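# Place an amber bottle upright under the capping head

## Task

Lift any one amber bottle from the bench and set it down standing upright on the pale riser that sits on the capping machine's platform, directly beneath the capping head; every other bottle must still be standing afterwards.

## Robot and tools

Robot: two Piper-style six-joint arms, left_arm and right_arm, each ending in a parallel two-finger gripper with a wrist camera. Scene frame: origin at table-top height midway between the nominal bases, +z up, +x out over the table, left_arm on the +y side (image left/right does not follow arm names). Calibrated bases: left_arm at (-0.036, +0.299, 0) m with quat_wxyz (+1.000, 0, 0, -0.017); right_arm at (-0.022, -0.288, 0) m with quat_wxyz (+1.000, 0, 0, +0.020). Both bases have +z up.

Frames: every hand pose, velocity, target and wrist-camera pose an arm reports or accepts is in that arm's own base frame, not the scene frame. Fixed cameras and the table use the scene frame. Gripper axes: fingers extend along its +z, and close/open along its y. end_effector_position is the point midway between the finger pads, roughly 5 mm short of the tips. Reported positions may be wrong by a few centimetres, more at long reach.

The 16-number row (used by all moving tools): one flat list covering both arms, left_arm first then right_arm, each as x, y, z (metres, absolute gripper position in that arm's base frame), qw, qx, qy, qz (absolute orientation, w first, same frame), opening (-1 closed to +1 fully open, 0.070 m). Every row must contain both arms even if one is idle. For an idle arm, repeat the exact pose from the last result before it started idling, plus its intended opening. To hold orientation, resend the same chosen quaternion every row rather than copying a drifted reported one. A 0 opening is a real command, so resend the current one to leave a gripper alone.

execute_actions(actions, cameras): actions is a list of up to 15 actions; each action is a list of up to 15 rows, one row per 1/30 s step; fewer rows means the last row is held to fill 15 steps (0.5 s per action). Each target must be within 0.6 m of the gripper's current position along each of its axes, or the action is refused for both arms; the first action is checked against the last reported state. An empty actions list just reports full state and images. cameras selects images: omitted/null/["all"] for all, [] for none; names are cam_head_left, cam_head_right, cam_high, cam_low, cam_left_wrist, cam_right_wrist.

move(target, speed, blend, opening_speed, blocking, cameras): drives each gripper in a straight line from its Hand target to the pose in target. target is one 16-number row or a list of up to 15 rows (waypoints), no 0.6 m check. speed in m/s, 0.002 to 0.5, default 0.25 (rotation capped at twice that in rad/s), one value or one per waypoint. blend in metres rounds corners at intermediate waypoints (0 stops at each). opening_speed, 0.2 or more per second on the -1..+1 scale, ramps fingers gradually. Openings of the first row are sent at once; a later row's opening is applied only after arriving and everything settling. Total path time is capped at 10 s. blocking=false returns after about 0.5 s while the motion continues; a new move takes over smoothly. Paths ignore obstacles and the other arm; avoid routing near an arm's own base (go around it) since that can flip shoulder posture. Result adds a move: line: done, off_target, moving, held, fault, plus limits (paced = clipped, held = steps withheld). Done/off_target say nothing about contact.

wait(seconds, 0 to 10): lets time pass holding last commands; a running move continues. stop(): brakes a running move. zoom_image(camera, region [x0,y0,x1,y1] pixels, max 504x504): closer view of that camera's latest image. read_manual: licence text only. finished_scene(scene): ends the current scene (1 or 2) irreversibly; the goal must hold with the robot hands-off.

Control behaviour: each step the command is clipped to within 70 mm and 16 degrees of the measured pose, so one action may fall short; the result's Hand target shows where the arm is actually being sent, and you must command the remainder later. Joint targets change at most 3 rad/s with 0.6 s ramp. Results omit near-zero velocities, Hand target when within 2 mm and 1 degree, and unchanged details; Tool commands shows current gripper commands.

Gripping: grip_measured uses the opening scale. After first contact, command about 0.05 below the reading for full grip (less for lighter). Fully closing takes at least about 1 s. Pad force tops out near 20 N each; slamming shut can press harder.

Hazards: contact torque at a joint's limit (21.3 N m for waist, shoulder, elbow; 7.44 N m for wrist joints, whose motors give only about 4 N m) halts that arm for 10 s. Overheating from carrying loads, stretched poses or pushing at unreachable poses triggers MOTOR HOT at 65 °C and a limp arm at 80 °C for 30 s or more. The clearance check withholds commands that bring the arms close, but not fingers. Fast touches and targets far beyond contact press hard; move slowly near objects. Do not drop the bottle, release it while moving, knock other bottles over, or let anything leave the table. Random brief tugs on held items or loose objects can occur. Smoother, quicker, lower-effort runs are better.

Each tool is called after ">>>" in YAML: its name, and indented under it one key for each argument.

## Session

>>> execute_actions:
  actions: []

>>> zoom_image:
  camera: "cam_high"
  region: [140, 80, 380, 320]

Scene clock: 0.00 s.
left_arm: end_effector_position=(+0.4336, +0.1940, +0.3473) grip_measured=+0.99 end_effector_quat_wxyz=(+0.494, -0.546, +0.676, +0.006) | right_arm: end_effector_position=(+0.3812, -0.1393, +0.3621) grip_measured=+0.99 end_effector_quat_wxyz=(+0.529, -0.128, +0.826, -0.148)
Joint positions: left_arm=[0.247 1.614 -1.669 0.541 0.801 -1.302 0.07] | right_arm=[-0.57 1.312 -1.314 0.705 0.664 -1.207 0.07]
Joint torques (N m): no reading
Hand target: left_arm +0.4336, +0.1940, +0.3473; +0.494, -0.546, +0.676, +0.006 | right_arm +0.3812, -0.1393, +0.3621; +0.529, -0.128, +0.826, -0.148
Tool commands: left_gripper/opening=+1.0 right_gripper/opening=+1.0

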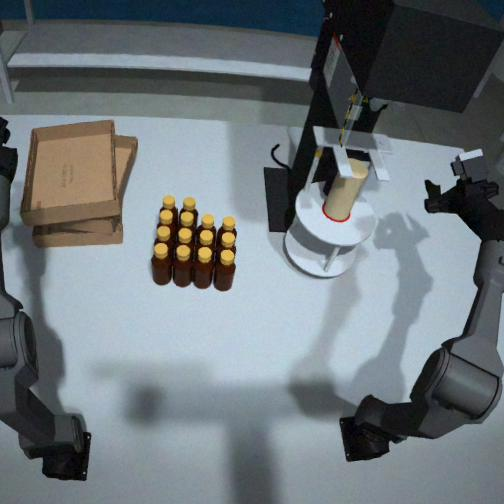

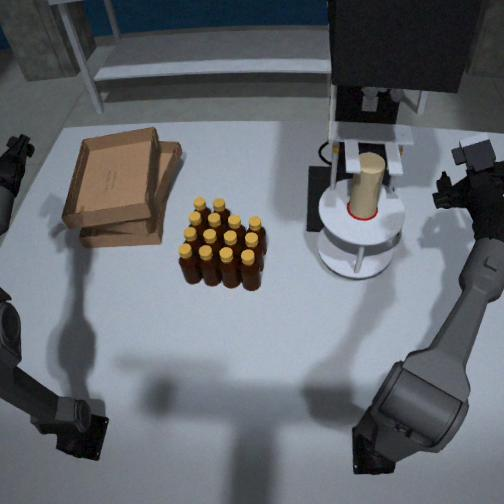

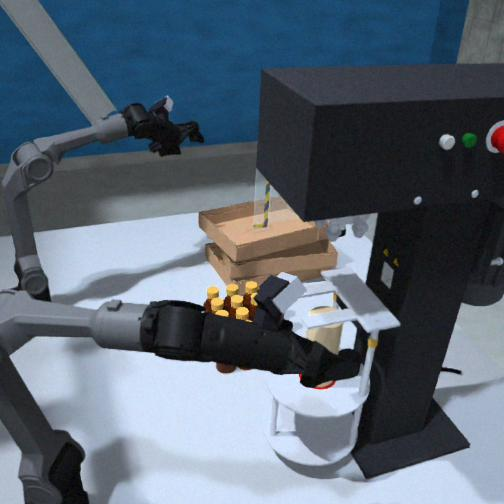

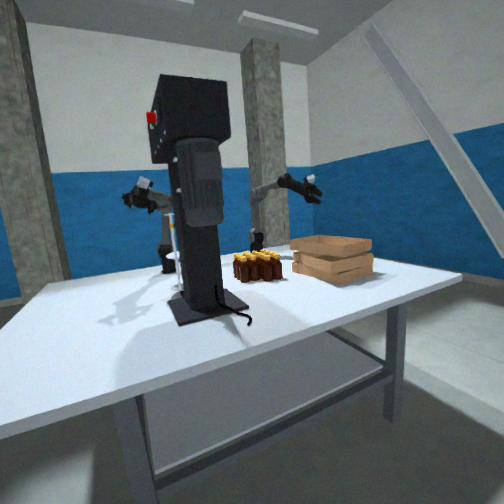

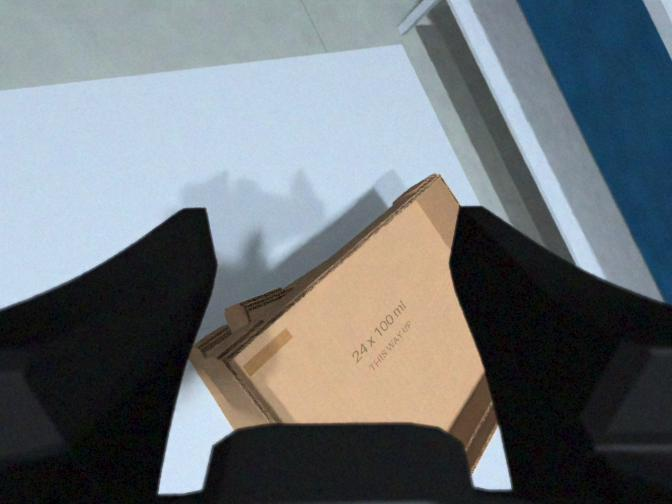

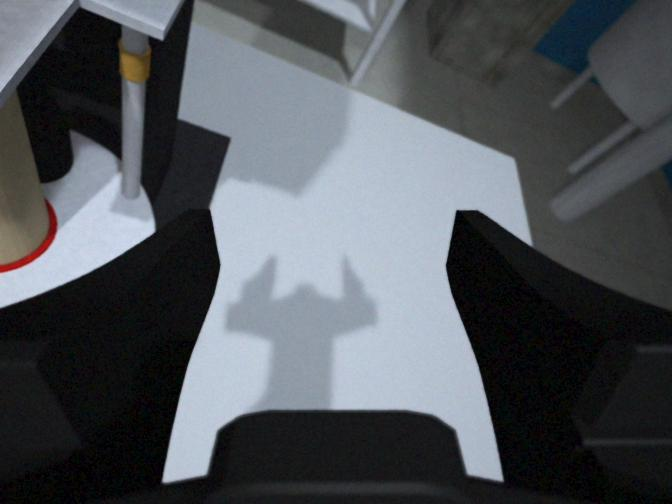

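Scaled by 2.100.

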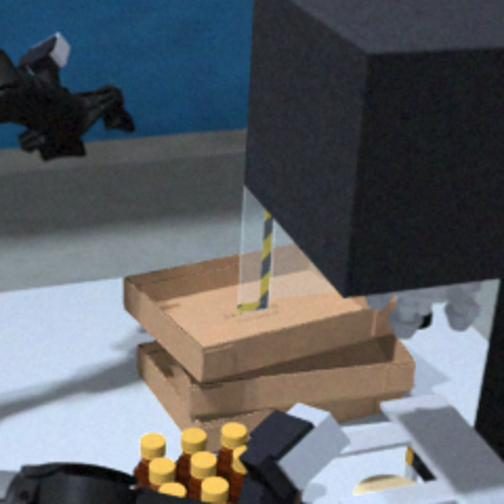

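>>> move:
  target:
    - [0.4336,0.194,0.3473,0.494,-0.546,0.676,0.006,1,0.24,-0.1,0.36,0.497,-0.128,0.848,-0.03,1]
    - [0.4336,0.194,0.3473,0.494,-0.546,0.676,0.006,1,0.25,0.12,0.30,0.49,-0.15,0.85,0.08,0.4]
    - [0.4336,0.194,0.3473,0.494,-0.546,0.676,0.006,1,0.31,0.205,0.20,0.478,-0.253,0.828,0.146,0.4]
  speed: 0.2
  blend: [0.05,0.05,0]

Scene clock: 21.53 s.
left_arm: end_effector_position=(+0.4337, +0.1939, +0.3472) grip_measured=+0.99 end_effector_quat_wxyz=(+0.494, -0.546, +0.676, +0.006) | right_arm: end_effector_position=(+0.3097, +0.2054, +0.1995) grip_measured=+0.40 end_effector_quat_wxyz=(+0.480, -0.250, +0.829, +0.141)
Joint positions: left_arm=[0.247 1.614 -1.669 0.541 0.801 -1.301 0.07] | right_arm=[0.593 1.242 -0.69 -0.212 0.059 0.212 0.049]
Joint torques (N m): left_arm=[0.28 -6.92 -8.13 0.16 -0.55 0.05] | right_arm=[-0.12 -3.8 -5.85 -0.1 -1.01 0.01]
Off the commanded pose: left_arm 0.000 m, 0 deg | right_arm 0.001 m, 1 deg.
move: done; blend cut to 0 m at target 2

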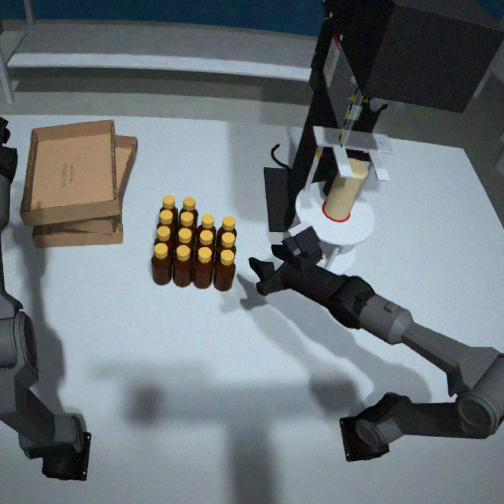

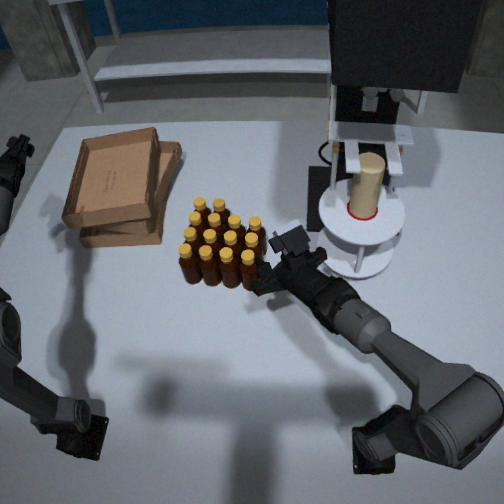

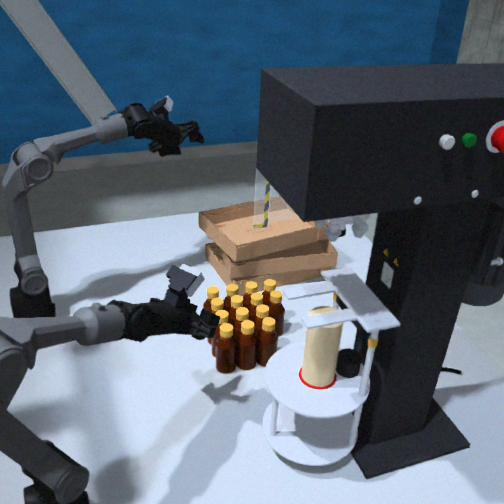

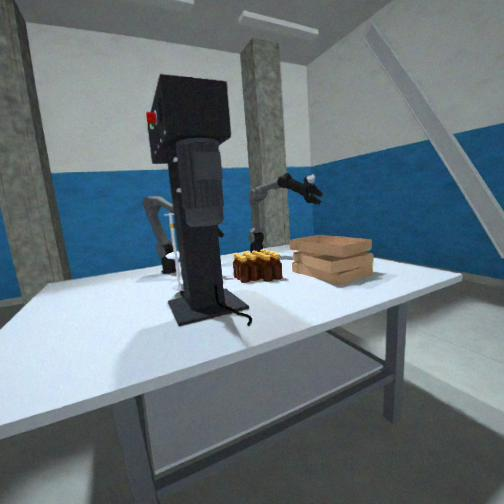

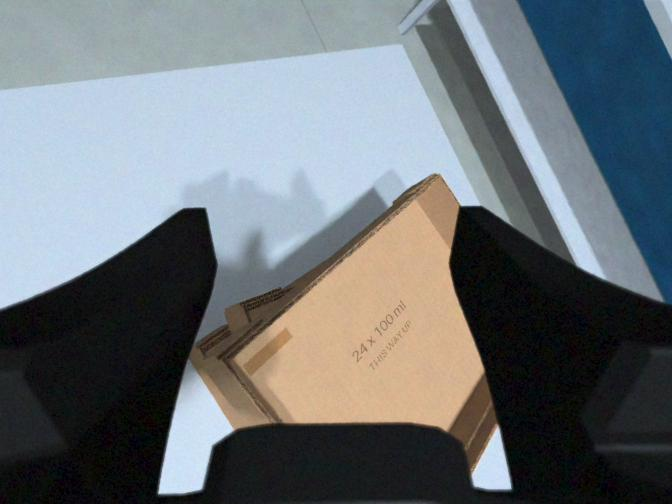

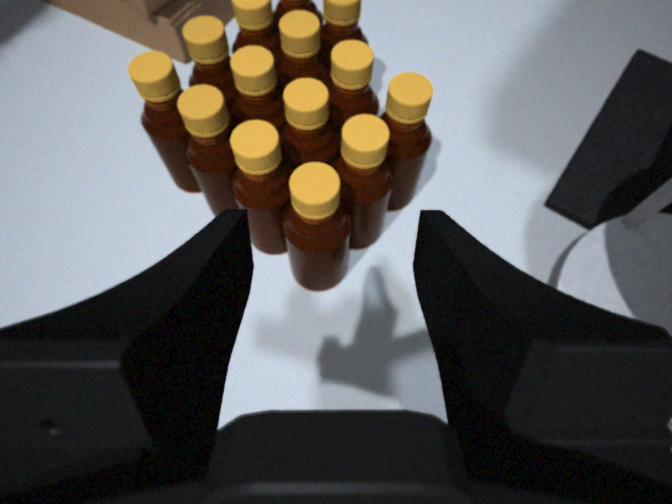

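>>> move:
  target:
    - [0.4336,0.194,0.3473,0.494,-0.546,0.676,0.006,1,0.306,0.213,0.115,0.6195,-0.228,0.7254,0.1948,0.4]
  speed: 0.12
  cameras: ["cam_right_wrist","cam_high"]

Scene clock: 37.43 s.
left_arm: end_effector_position=(+0.4337, +0.1939, +0.3472) grip_measured=+0.99 end_effector_quat_wxyz=(+0.494, -0.546, +0.676, +0.006) | right_arm: end_effector_position=(+0.3060, +0.2129, +0.1148) grip_measured=+0.40 end_effector_quat_wxyz=(+0.615, -0.229, +0.730, +0.193)
Joint positions: left_arm=[0.247 1.614 -1.669 0.541 0.801 -1.301 0.07] | right_arm=[0.606 1.741 -0.271 -0.003 -1.212 0 0.049]
Joint torques (N m): left_arm=[0.24 -7.05 -8.05 0.2 -0.53 0] | right_arm=[1.43 -4.3 -2.5 -0.09 -1.1 -0.01]
Off the commanded pose: left_arm 0.000 m, 0 deg | right_arm 0.000 m, 1 deg.
joint sent to its limit (right arm) — joint 5 (wrist pitch), lower limit. The joint targets still meet the commanded pose.
move: done
Images, in order: cam_high, cam_right_wrist.

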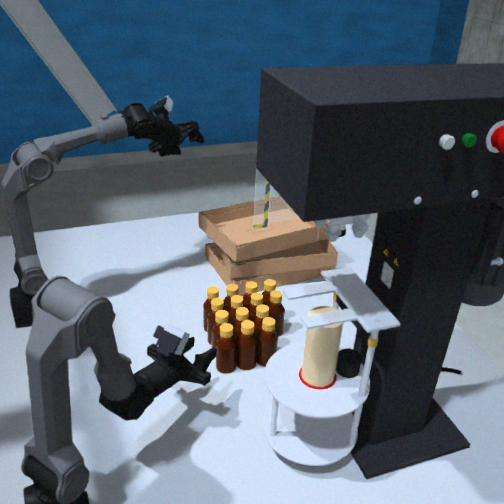

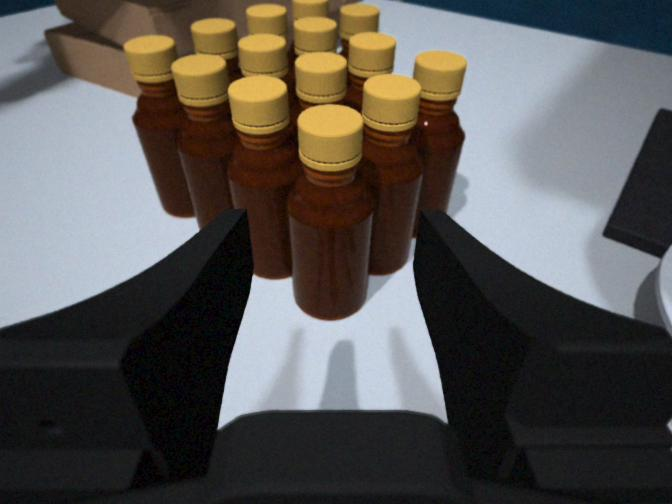

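>>> move:
  target: [0.4336,0.194,0.3473,0.494,-0.546,0.676,0.006,1,0.338,0.236,0.108,0.6195,-0.228,0.7254,0.1948,0.4]
  speed: 0.1
  cameras: ["cam_right_wrist","cam_head_right"]

Scene clock: 68.13 s.
left_arm: end_effector_position=(+0.4337, +0.1939, +0.3472) grip_measured=+0.99 end_effector_quat_wxyz=(+0.494, -0.546, +0.676, +0.006) | right_arm: end_effector_position=(+0.3383, +0.2360, +0.1078) grip_measured=+0.40 end_effector_quat_wxyz=(+0.619, -0.228, +0.726, +0.195)
Joint positions: left_arm=[0.247 1.614 -1.669 0.541 0.801 -1.301 0.07] | right_arm=[0.609 1.86 -0.421 0 -1.195 0 0.049]
Joint torques (N m): left_arm=[0.15 -6.78 -7.89 0.29 -0.57 -0.01] | right_arm=[0.45 -5.09 -2.06 0.01 -1.15 -0.22]
Off the commanded pose: left_arm 0.000 m, 0 deg | right_arm 0.000 m, 0 deg.
move: done
Images, in order: cam_head_right, cam_right_wrist.

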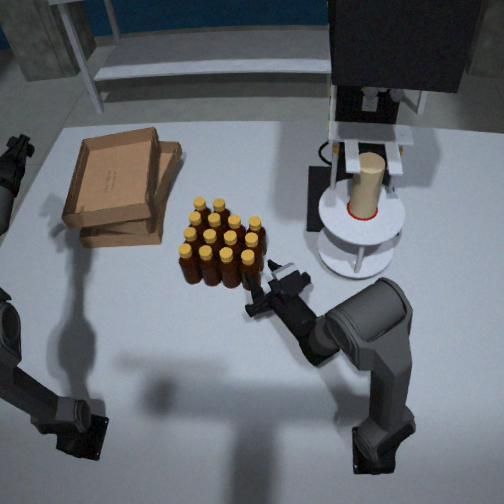

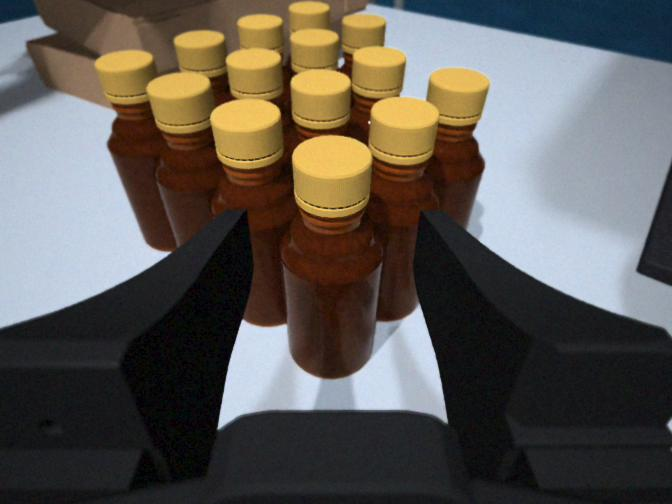

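>>> move:
  target: [0.4336,0.194,0.3473,0.494,-0.546,0.676,0.006,1,0.364,0.254,0.105,0.6195,-0.228,0.7254,0.1948,0.3]
  speed: 0.06
  cameras: ["cam_right_wrist"]

Scene clock: 75.47 s.
left_arm: end_effector_position=(+0.4337, +0.1939, +0.3472) grip_measured=+0.99 end_effector_quat_wxyz=(+0.494, -0.546, +0.676, +0.006) | right_arm: end_effector_position=(+0.3644, +0.2542, +0.1051) grip_measured=+0.30 end_effector_quat_wxyz=(+0.620, -0.228, +0.725, +0.195)
Joint positions: left_arm=[0.247 1.614 -1.669 0.541 0.801 -1.301 0.07] | right_arm=[0.609 1.925 -0.55 0 -1.131 0 0.045]
Joint torques (N m): left_arm=[0.11 -6.82 -7.79 0.28 -0.6 -0.04] | right_arm=[0.28 -5.15 -1.45 -0.1 -1.28 -0.09]
Off the commanded pose: left_arm 0.000 m, 0 deg | right_arm 0.000 m, 0 deg.
move: done
Images, in order: cam_right_wrist.

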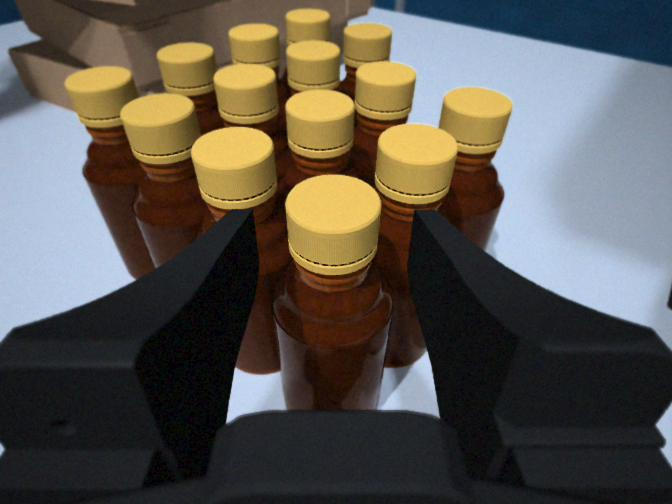

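>>> move:
  target:
    - [0.4336,0.194,0.3473,0.494,-0.546,0.676,0.006,1,0.376,0.2625,0.104,0.6195,-0.228,0.7254,0.1948,0.3]
    - [0.4336,0.194,0.3473,0.494,-0.546,0.676,0.006,1,0.376,0.2625,0.104,0.6195,-0.228,0.7254,0.1948,-0.4]
  speed: 0.05
  opening_speed: 0.5
  cameras: ["cam_right_wrist"]

Scene clock: 82.87 s.
left_arm: end_effector_position=(+0.4337, +0.1939, +0.3472) grip_measured=+0.99 end_effector_quat_wxyz=(+0.494, -0.546, +0.676, +0.006) | right_arm: end_effector_position=(+0.3761, +0.2623, +0.1039) grip_measured=-0.19 end_effector_quat_wxyz=(+0.619, -0.228, +0.726, +0.195)
Joint positions: left_arm=[0.247 1.614 -1.669 0.541 0.801 -1.301 0.07] | right_arm=[0.609 1.954 -0.609 0 -1.1 0 0.028]
Joint torques (N m): left_arm=[0.25 -6.92 -7.74 0.28 -0.61 -0.08] | right_arm=[0.43 -5.15 -2.32 0.03 -1.19 -0.23]
Off the commanded pose: left_arm 0.000 m, 0 deg | right_arm 0.000 m, 0 deg.
move: done
Images, in order: cam_right_wrist.

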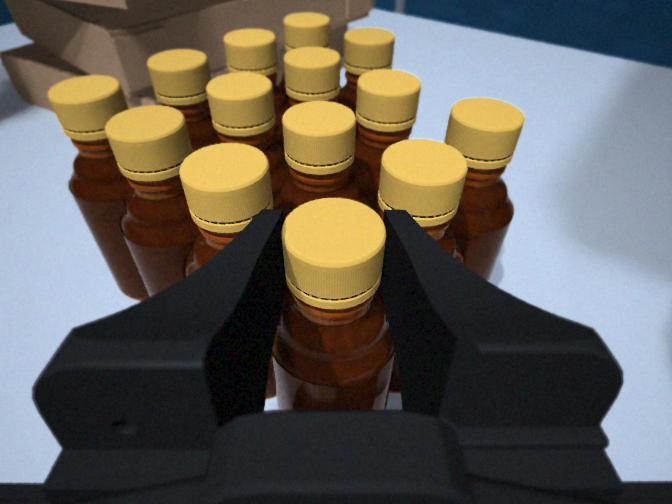

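>>> move:
  target:
    - [0.4336,0.194,0.3473,0.494,-0.546,0.676,0.006,1,0.376,0.2625,0.25,0.6195,-0.228,0.7254,0.1948,-0.4]
    - [0.4336,0.194,0.3473,0.494,-0.546,0.676,0.006,1,0.32,0.20,0.43,0.6195,-0.228,0.7254,0.1948,-0.4]
    - [0.4336,0.194,0.3473,0.494,-0.546,0.676,0.006,1,0.29,0.08,0.43,0.6494,0,0.7604,0,-0.4]
  speed: [0.12,0.2,0.2]
  blend: 0.03

Scene clock: 93.17 s.
left_arm: end_effector_position=(+0.4337, +0.1939, +0.3472) grip_measured=+0.99 end_effector_quat_wxyz=(+0.494, -0.546, +0.676, +0.006) | right_arm: end_effector_position=(+0.2897, +0.0799, +0.4304) grip_measured=-0.19 end_effector_quat_wxyz=(+0.650, +0.001, +0.760, +0.001)
Joint positions: left_arm=[0.247 1.614 -1.669 0.541 0.801 -1.301 0.07] | right_arm=[0.846 0.964 -1.147 -1.157 0.94 1.107 0.028]
Joint torques (N m): left_arm=[0.01 -6.69 -7.43 0.22 -0.64 -0.06] | right_arm=[0.14 0.22 -4.8 -1.15 -1.05 -0.23]
Off the commanded pose: left_arm 0.000 m, 0 deg | right_arm 0.001 m, 0 deg.
move: done

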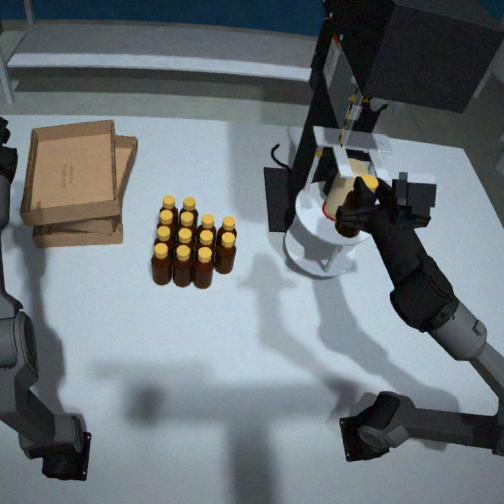

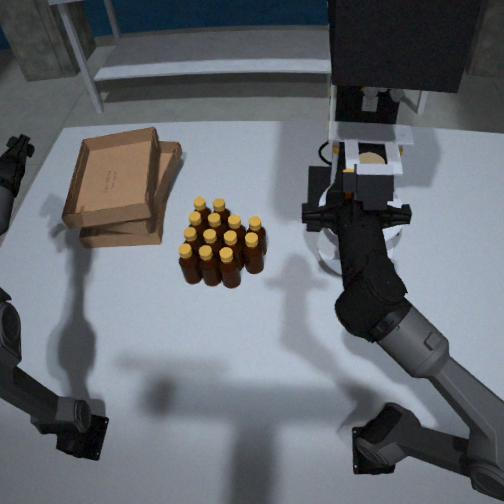

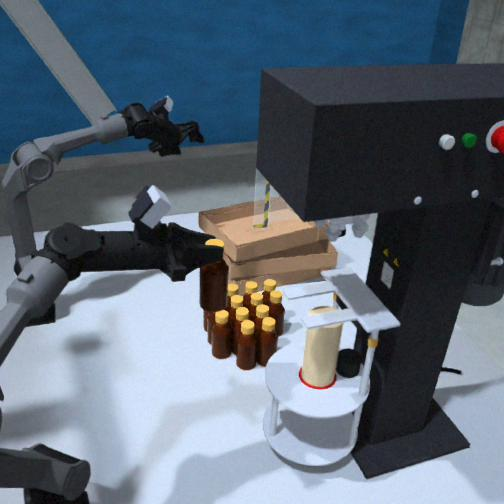

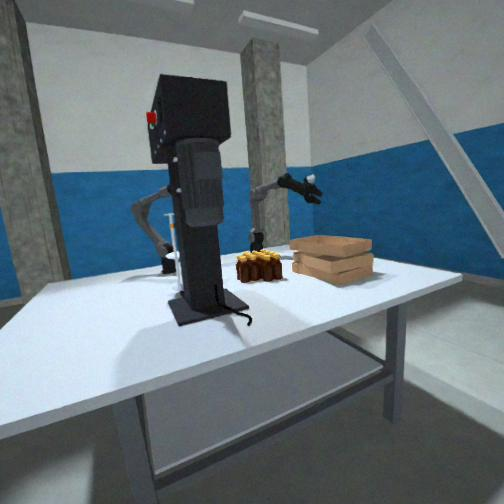

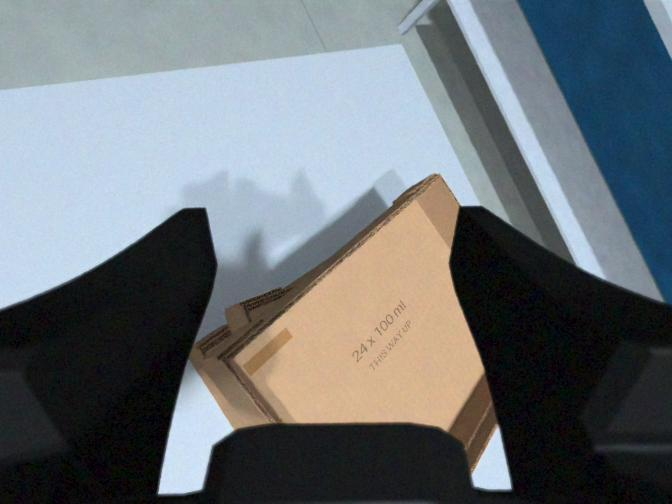

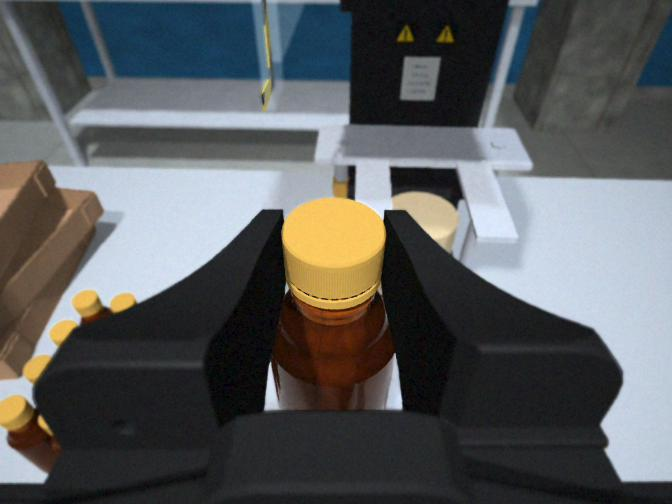

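>>> move:
  target: [0.4336,0.194,0.3473,0.494,-0.546,0.676,0.006,1,0.31,0.023,0.428,0.6488,0.0332,0.7597,-0.0283,-0.4]
  speed: 0.15

>>> zoom_image:
  camera: "cam_head_left"
  region: [270, 100, 430, 260]

>>> zoom_image:
  camera: "cam_high"
  region: [180, 210, 420, 450]

Scene clock: 113.23 s.
left_arm: end_effector_position=(+0.4337, +0.1939, +0.3472) grip_measured=+0.99 end_effector_quat_wxyz=(+0.494, -0.546, +0.676, +0.006) | right_arm: end_effector_position=(+0.3102, +0.0230, +0.4275) grip_measured=-0.19 end_effector_quat_wxyz=(+0.648, +0.033, +0.760, -0.029)
Joint positions: left_arm=[0.247 1.614 -1.669 0.541 0.801 -1.301 0.07] | right_arm=[0.43 0.944 -1.127 -0.908 0.669 0.876 0.028]
Joint torques (N m): left_arm=[-0.16 -6.75 -7.51 0.2 -0.66 -0.08] | right_arm=[0.79 -1.75 -7.07 -0.78 -1.25 0.08]
Off the commanded pose: left_arm 0.000 m, 0 deg | right_arm 0.001 m, 0 deg.
move: done

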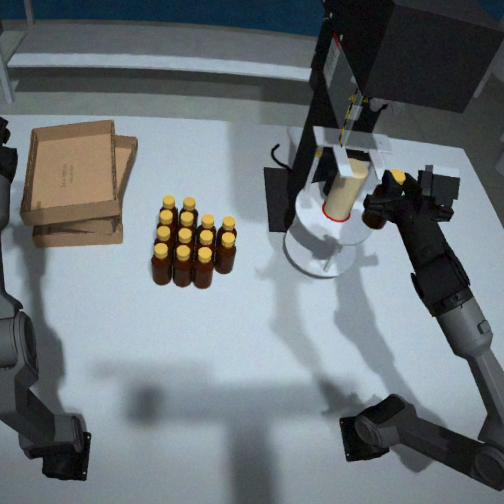

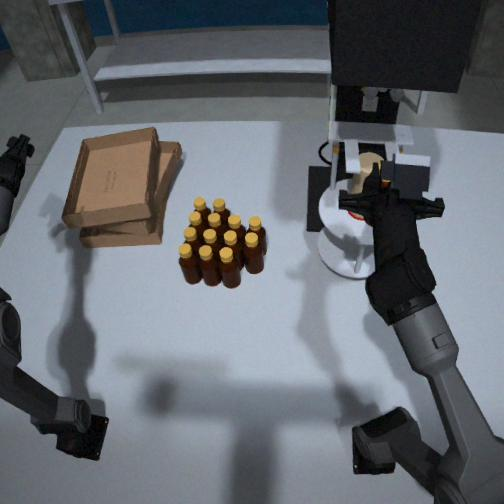

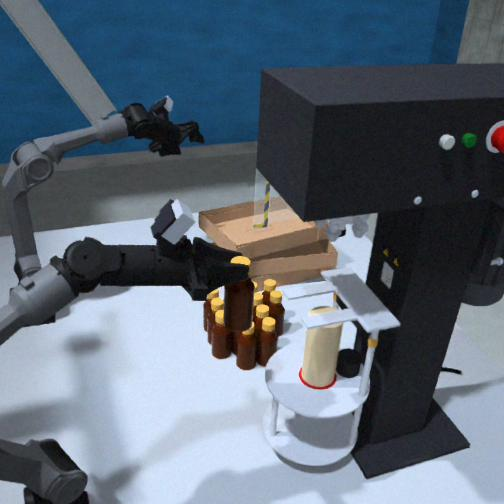

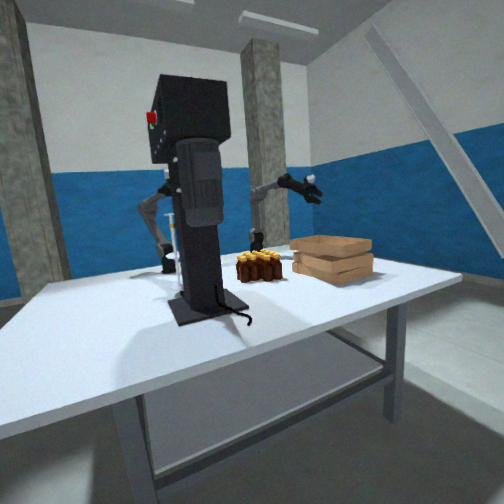

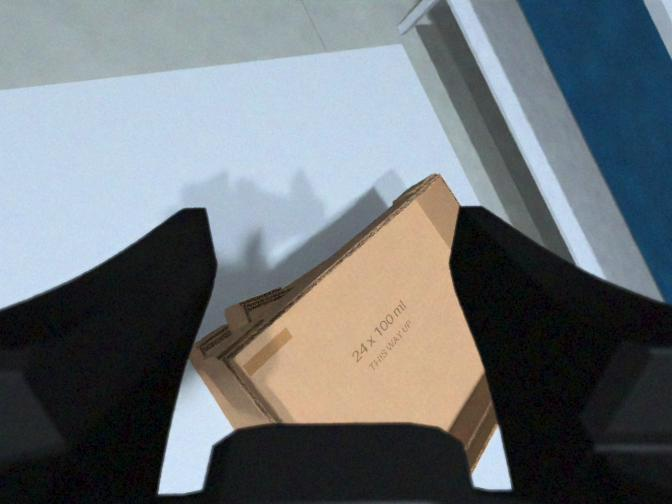

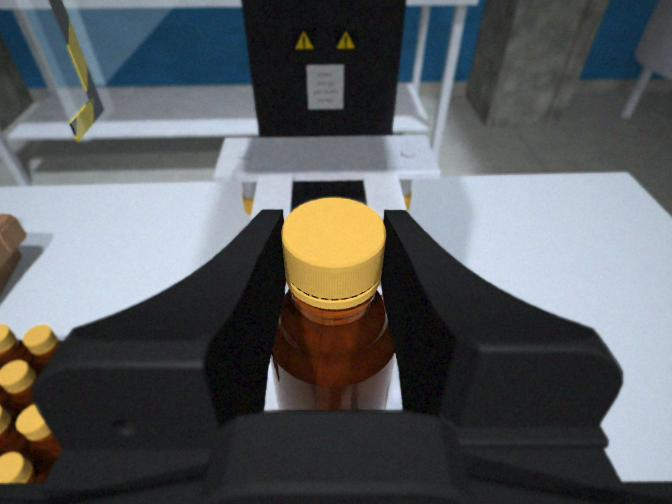

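Scaled by 3.150.

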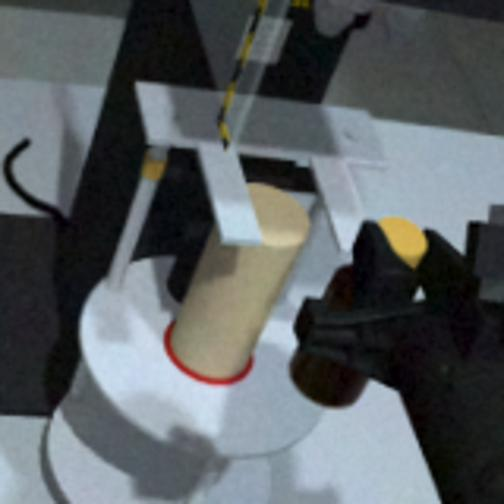

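Scaled by 2.100.

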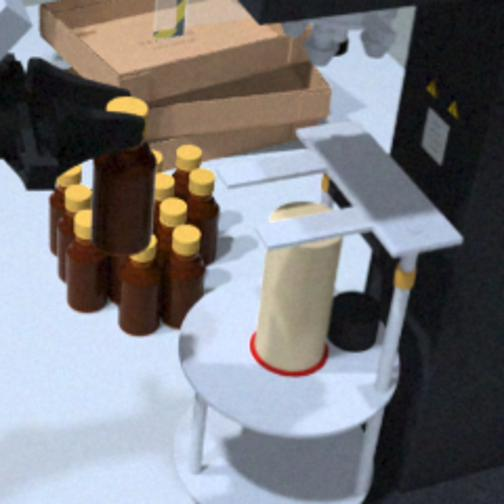

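>>> move:
  target: [0.4336,0.194,0.3473,0.494,-0.546,0.676,0.006,1,0.36,0.0215,0.426,0.6488,0.0332,0.7597,-0.0283,-0.4]
  speed: 0.08
  cameras: ["cam_head_left","cam_head_right","cam_high","cam_right_wrist"]

>>> zoom_image:
  camera: "cam_head_left"
  region: [270, 100, 430, 260]

>>> zoom_image:
  camera: "cam_high"
  region: [200, 200, 420, 420]

>>> zoom_image:
  camera: "cam_head_right"
  region: [290, 100, 450, 260]

Scene clock: 129.20 s.
left_arm: end_effector_position=(+0.4337, +0.1939, +0.3472) grip_measured=+0.99 end_effector_quat_wxyz=(+0.494, -0.546, +0.676, +0.006) | right_arm: end_effector_position=(+0.3606, +0.0217, +0.4256) grip_measured=-0.19 end_effector_quat_wxyz=(+0.649, +0.033, +0.760, -0.028)
Joint positions: left_arm=[0.247 1.614 -1.669 0.541 0.801 -1.301 0.07] | right_arm=[0.279 1.099 -1.2 -0.824 0.502 0.818 0.028]
Joint torques (N m): left_arm=[-0.09 -6.89 -7.53 0.2 -0.69 -0.06] | right_arm=[0.04 -3.44 -6.6 -0.64 -1.13 -0.13]
Off the commanded pose: left_arm 0.000 m, 0 deg | right_arm 0.001 m, 0 deg.
move: done
Images, in order: cam_head_left, cam_head_right, cam_high, cam_right_wrist.

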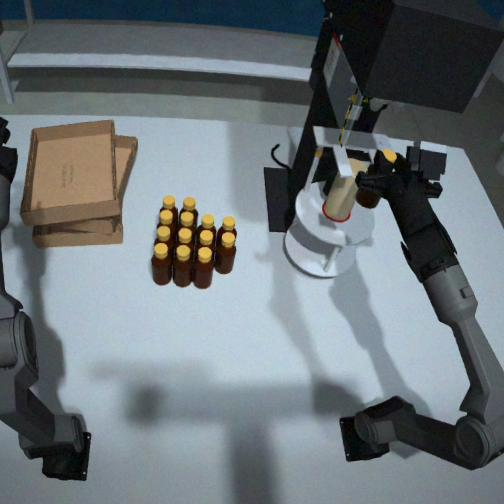

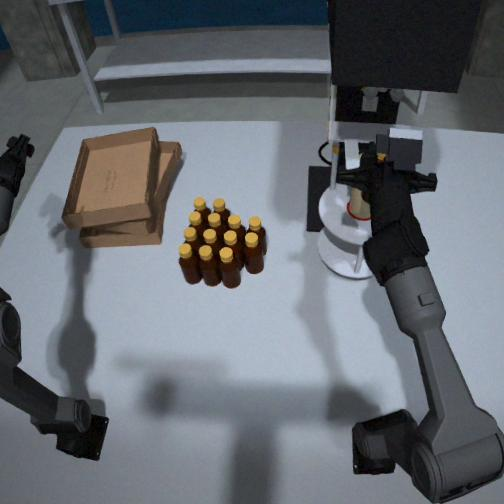

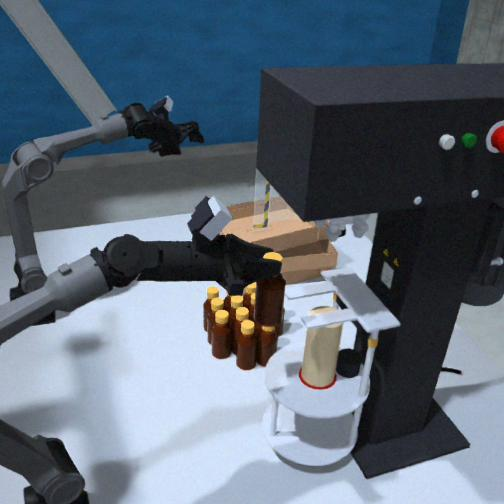

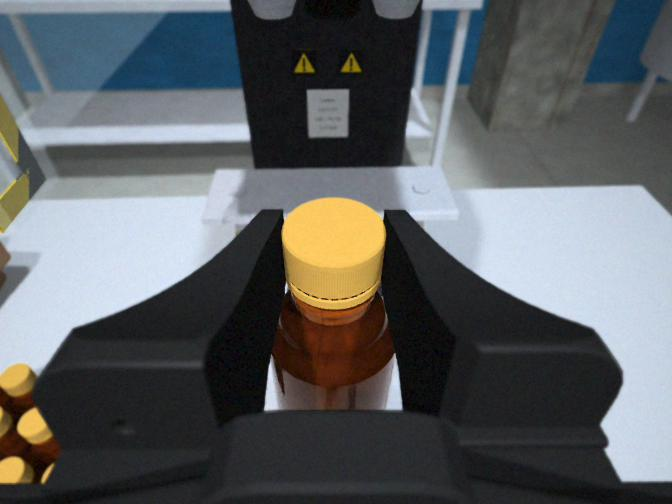

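Scaled by 3.150.

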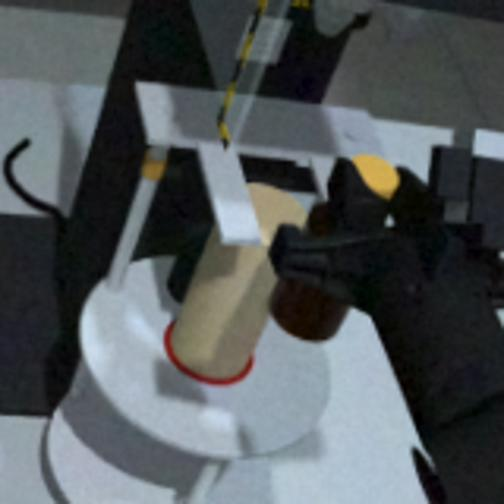

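Scaled by 2.291.

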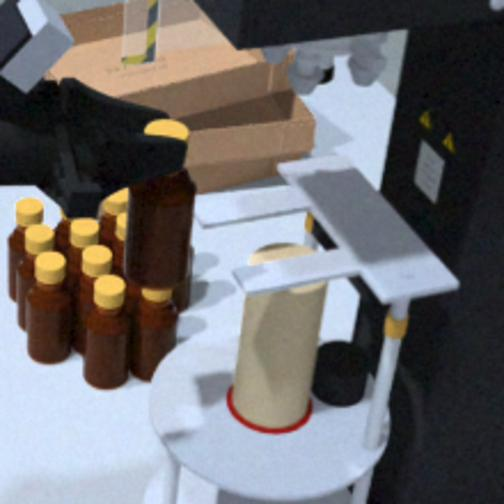

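Scaled by 3.150.

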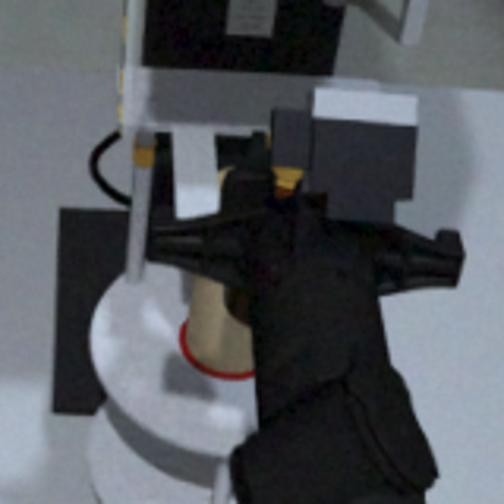

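>>> move:
  target: [0.4336,0.194,0.3473,0.494,-0.546,0.676,0.006,1,0.39,0.0225,0.426,0.6488,0.0332,0.7597,-0.0283,-0.4]
  speed: 0.04
  cameras: ["cam_head_left","cam_high","cam_right_wrist"]

>>> zoom_image:
  camera: "cam_head_left"
  region: [300, 120, 400, 220]

>>> zoom_image:
  camera: "cam_high"
  region: [240, 240, 400, 400]

Scene clock: 142.63 s.
left_arm: end_effector_position=(+0.4337, +0.1939, +0.3472) grip_measured=+0.99 end_effector_quat_wxyz=(+0.494, -0.546, +0.676, +0.006) | right_arm: end_effector_position=(+0.3903, +0.0226, +0.4259) grip_measured=-0.19 end_effector_quat_wxyz=(+0.649, +0.033, +0.760, -0.028)
Joint positions: left_arm=[0.247 1.614 -1.669 0.541 0.801 -1.301 0.07] | right_arm=[0.238 1.197 -1.266 -0.81 0.451 0.81 0.028]
Joint torques (N m): left_arm=[-0.14 -6.42 -7.26 0.17 -0.67 -0.06] | right_arm=[-0.56 -3.79 -6.61 -0.51 -1.21 -0.19]
Off the commanded pose: left_arm 0.000 m, 0 deg | right_arm 0.000 m, 0 deg.
move: done
Images, in order: cam_head_left, cam_high, cam_right_wrist.

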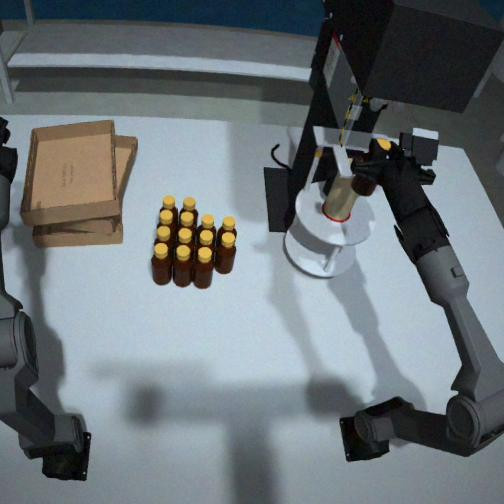

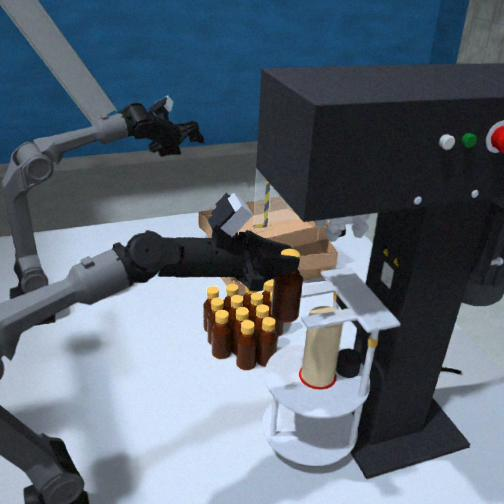

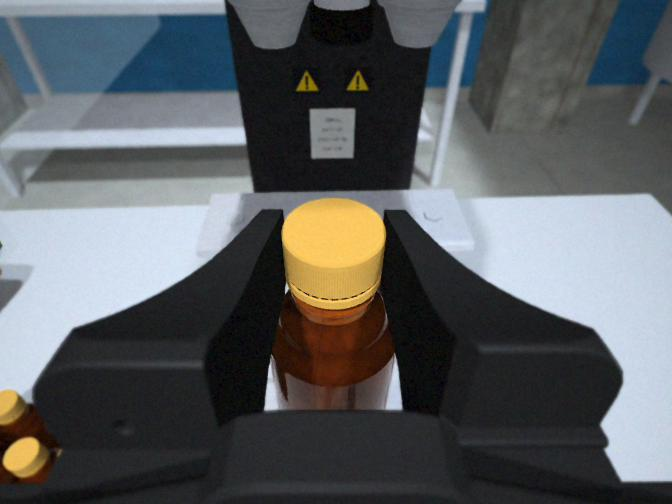

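Scaled by 5.040.

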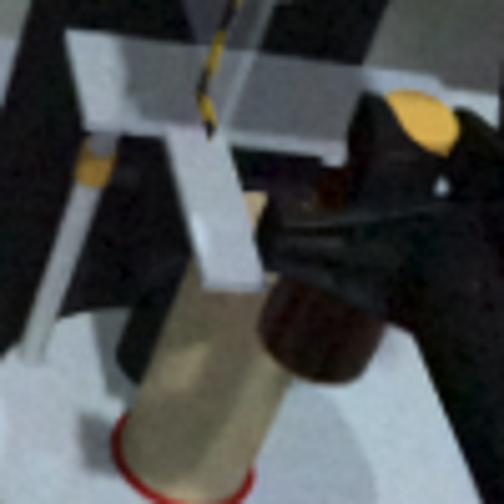

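Scaled by 3.150.

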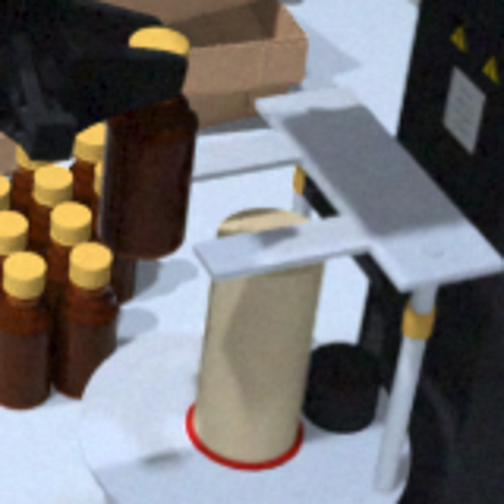

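>>> move:
  target: [0.4336,0.194,0.3473,0.494,-0.546,0.676,0.006,1,0.415,0.0185,0.426,0.6488,0.0332,0.7597,-0.0283,-0.4]
  speed: 0.03
  cameras: ["cam_head_left","cam_high","cam_right_wrist","cam_low"]

>>> zoom_image:
  camera: "cam_head_left"
  region: [300, 120, 400, 220]

>>> zoom_image:
  camera: "cam_high"
  region: [240, 240, 400, 400]

Scene clock: 157.53 s.
left_arm: end_effector_position=(+0.4337, +0.1939, +0.3472) grip_measured=+0.99 end_effector_quat_wxyz=(+0.494, -0.546, +0.676, +0.006) | right_arm: end_effector_position=(+0.4153, +0.0189, +0.4260) grip_measured=-0.19 end_effector_quat_wxyz=(+0.649, +0.033, +0.760, -0.028)
Joint positions: left_arm=[0.247 1.614 -1.669 0.541 0.801 -1.301 0.07] | right_arm=[0.189 1.277 -1.328 -0.755 0.403 0.759 0.028]
Joint torques (N m): left_arm=[-0.21 -6.66 -7.08 0.15 -0.68 -0.06] | right_arm=[-0.43 -4.06 -6.88 -0.55 -1.19 -0.15]
Off the commanded pose: left_arm 0.000 m, 0 deg | right_arm 0.000 m, 0 deg.
move: done
Images, in order: cam_head_left, cam_high, cam_low, cam_right_wrist.

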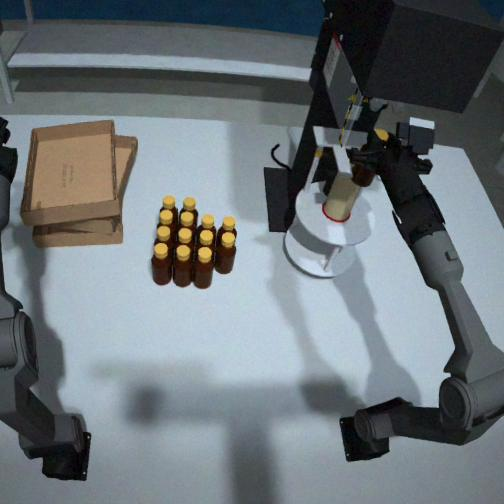

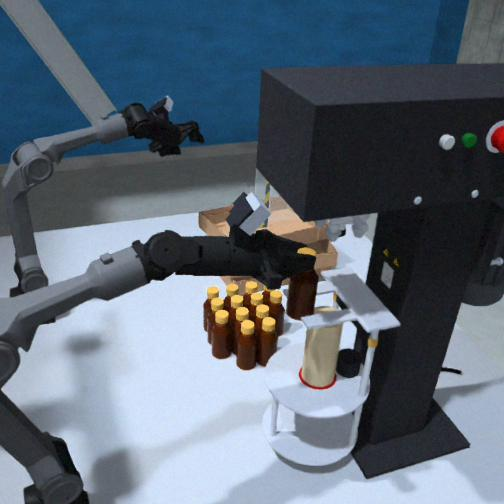

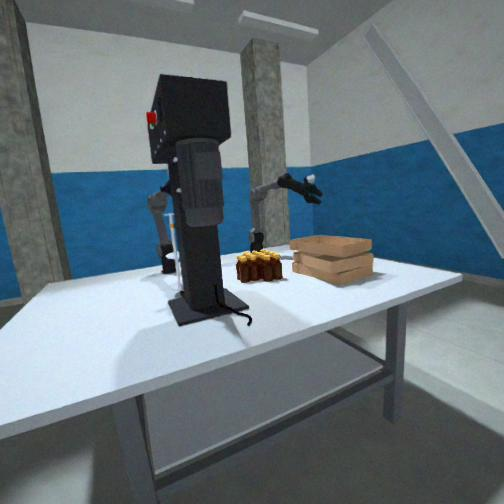

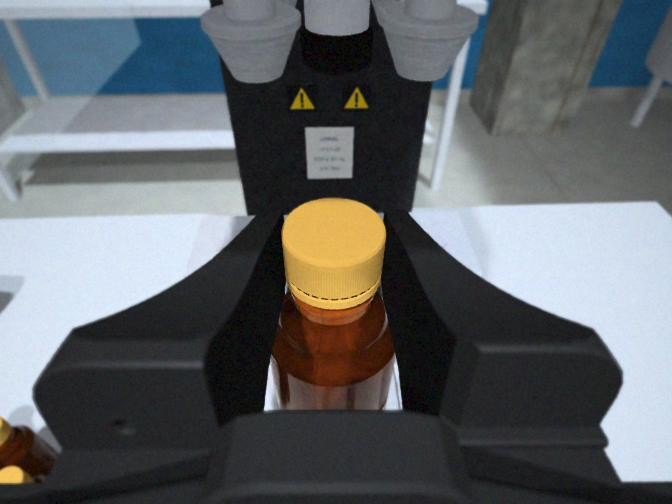

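Scaled by 5.040.

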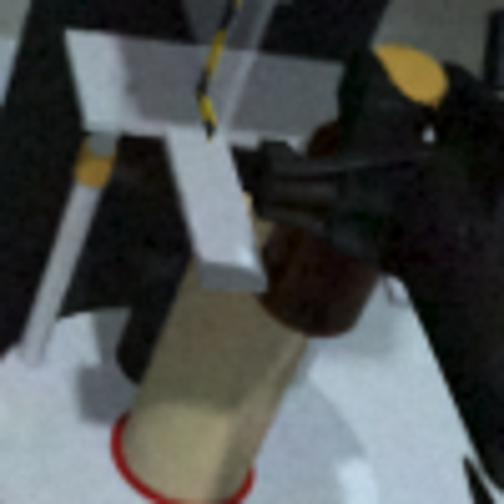

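Scaled by 3.150.

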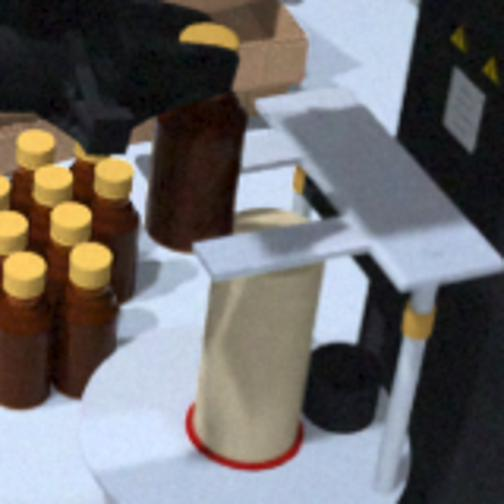

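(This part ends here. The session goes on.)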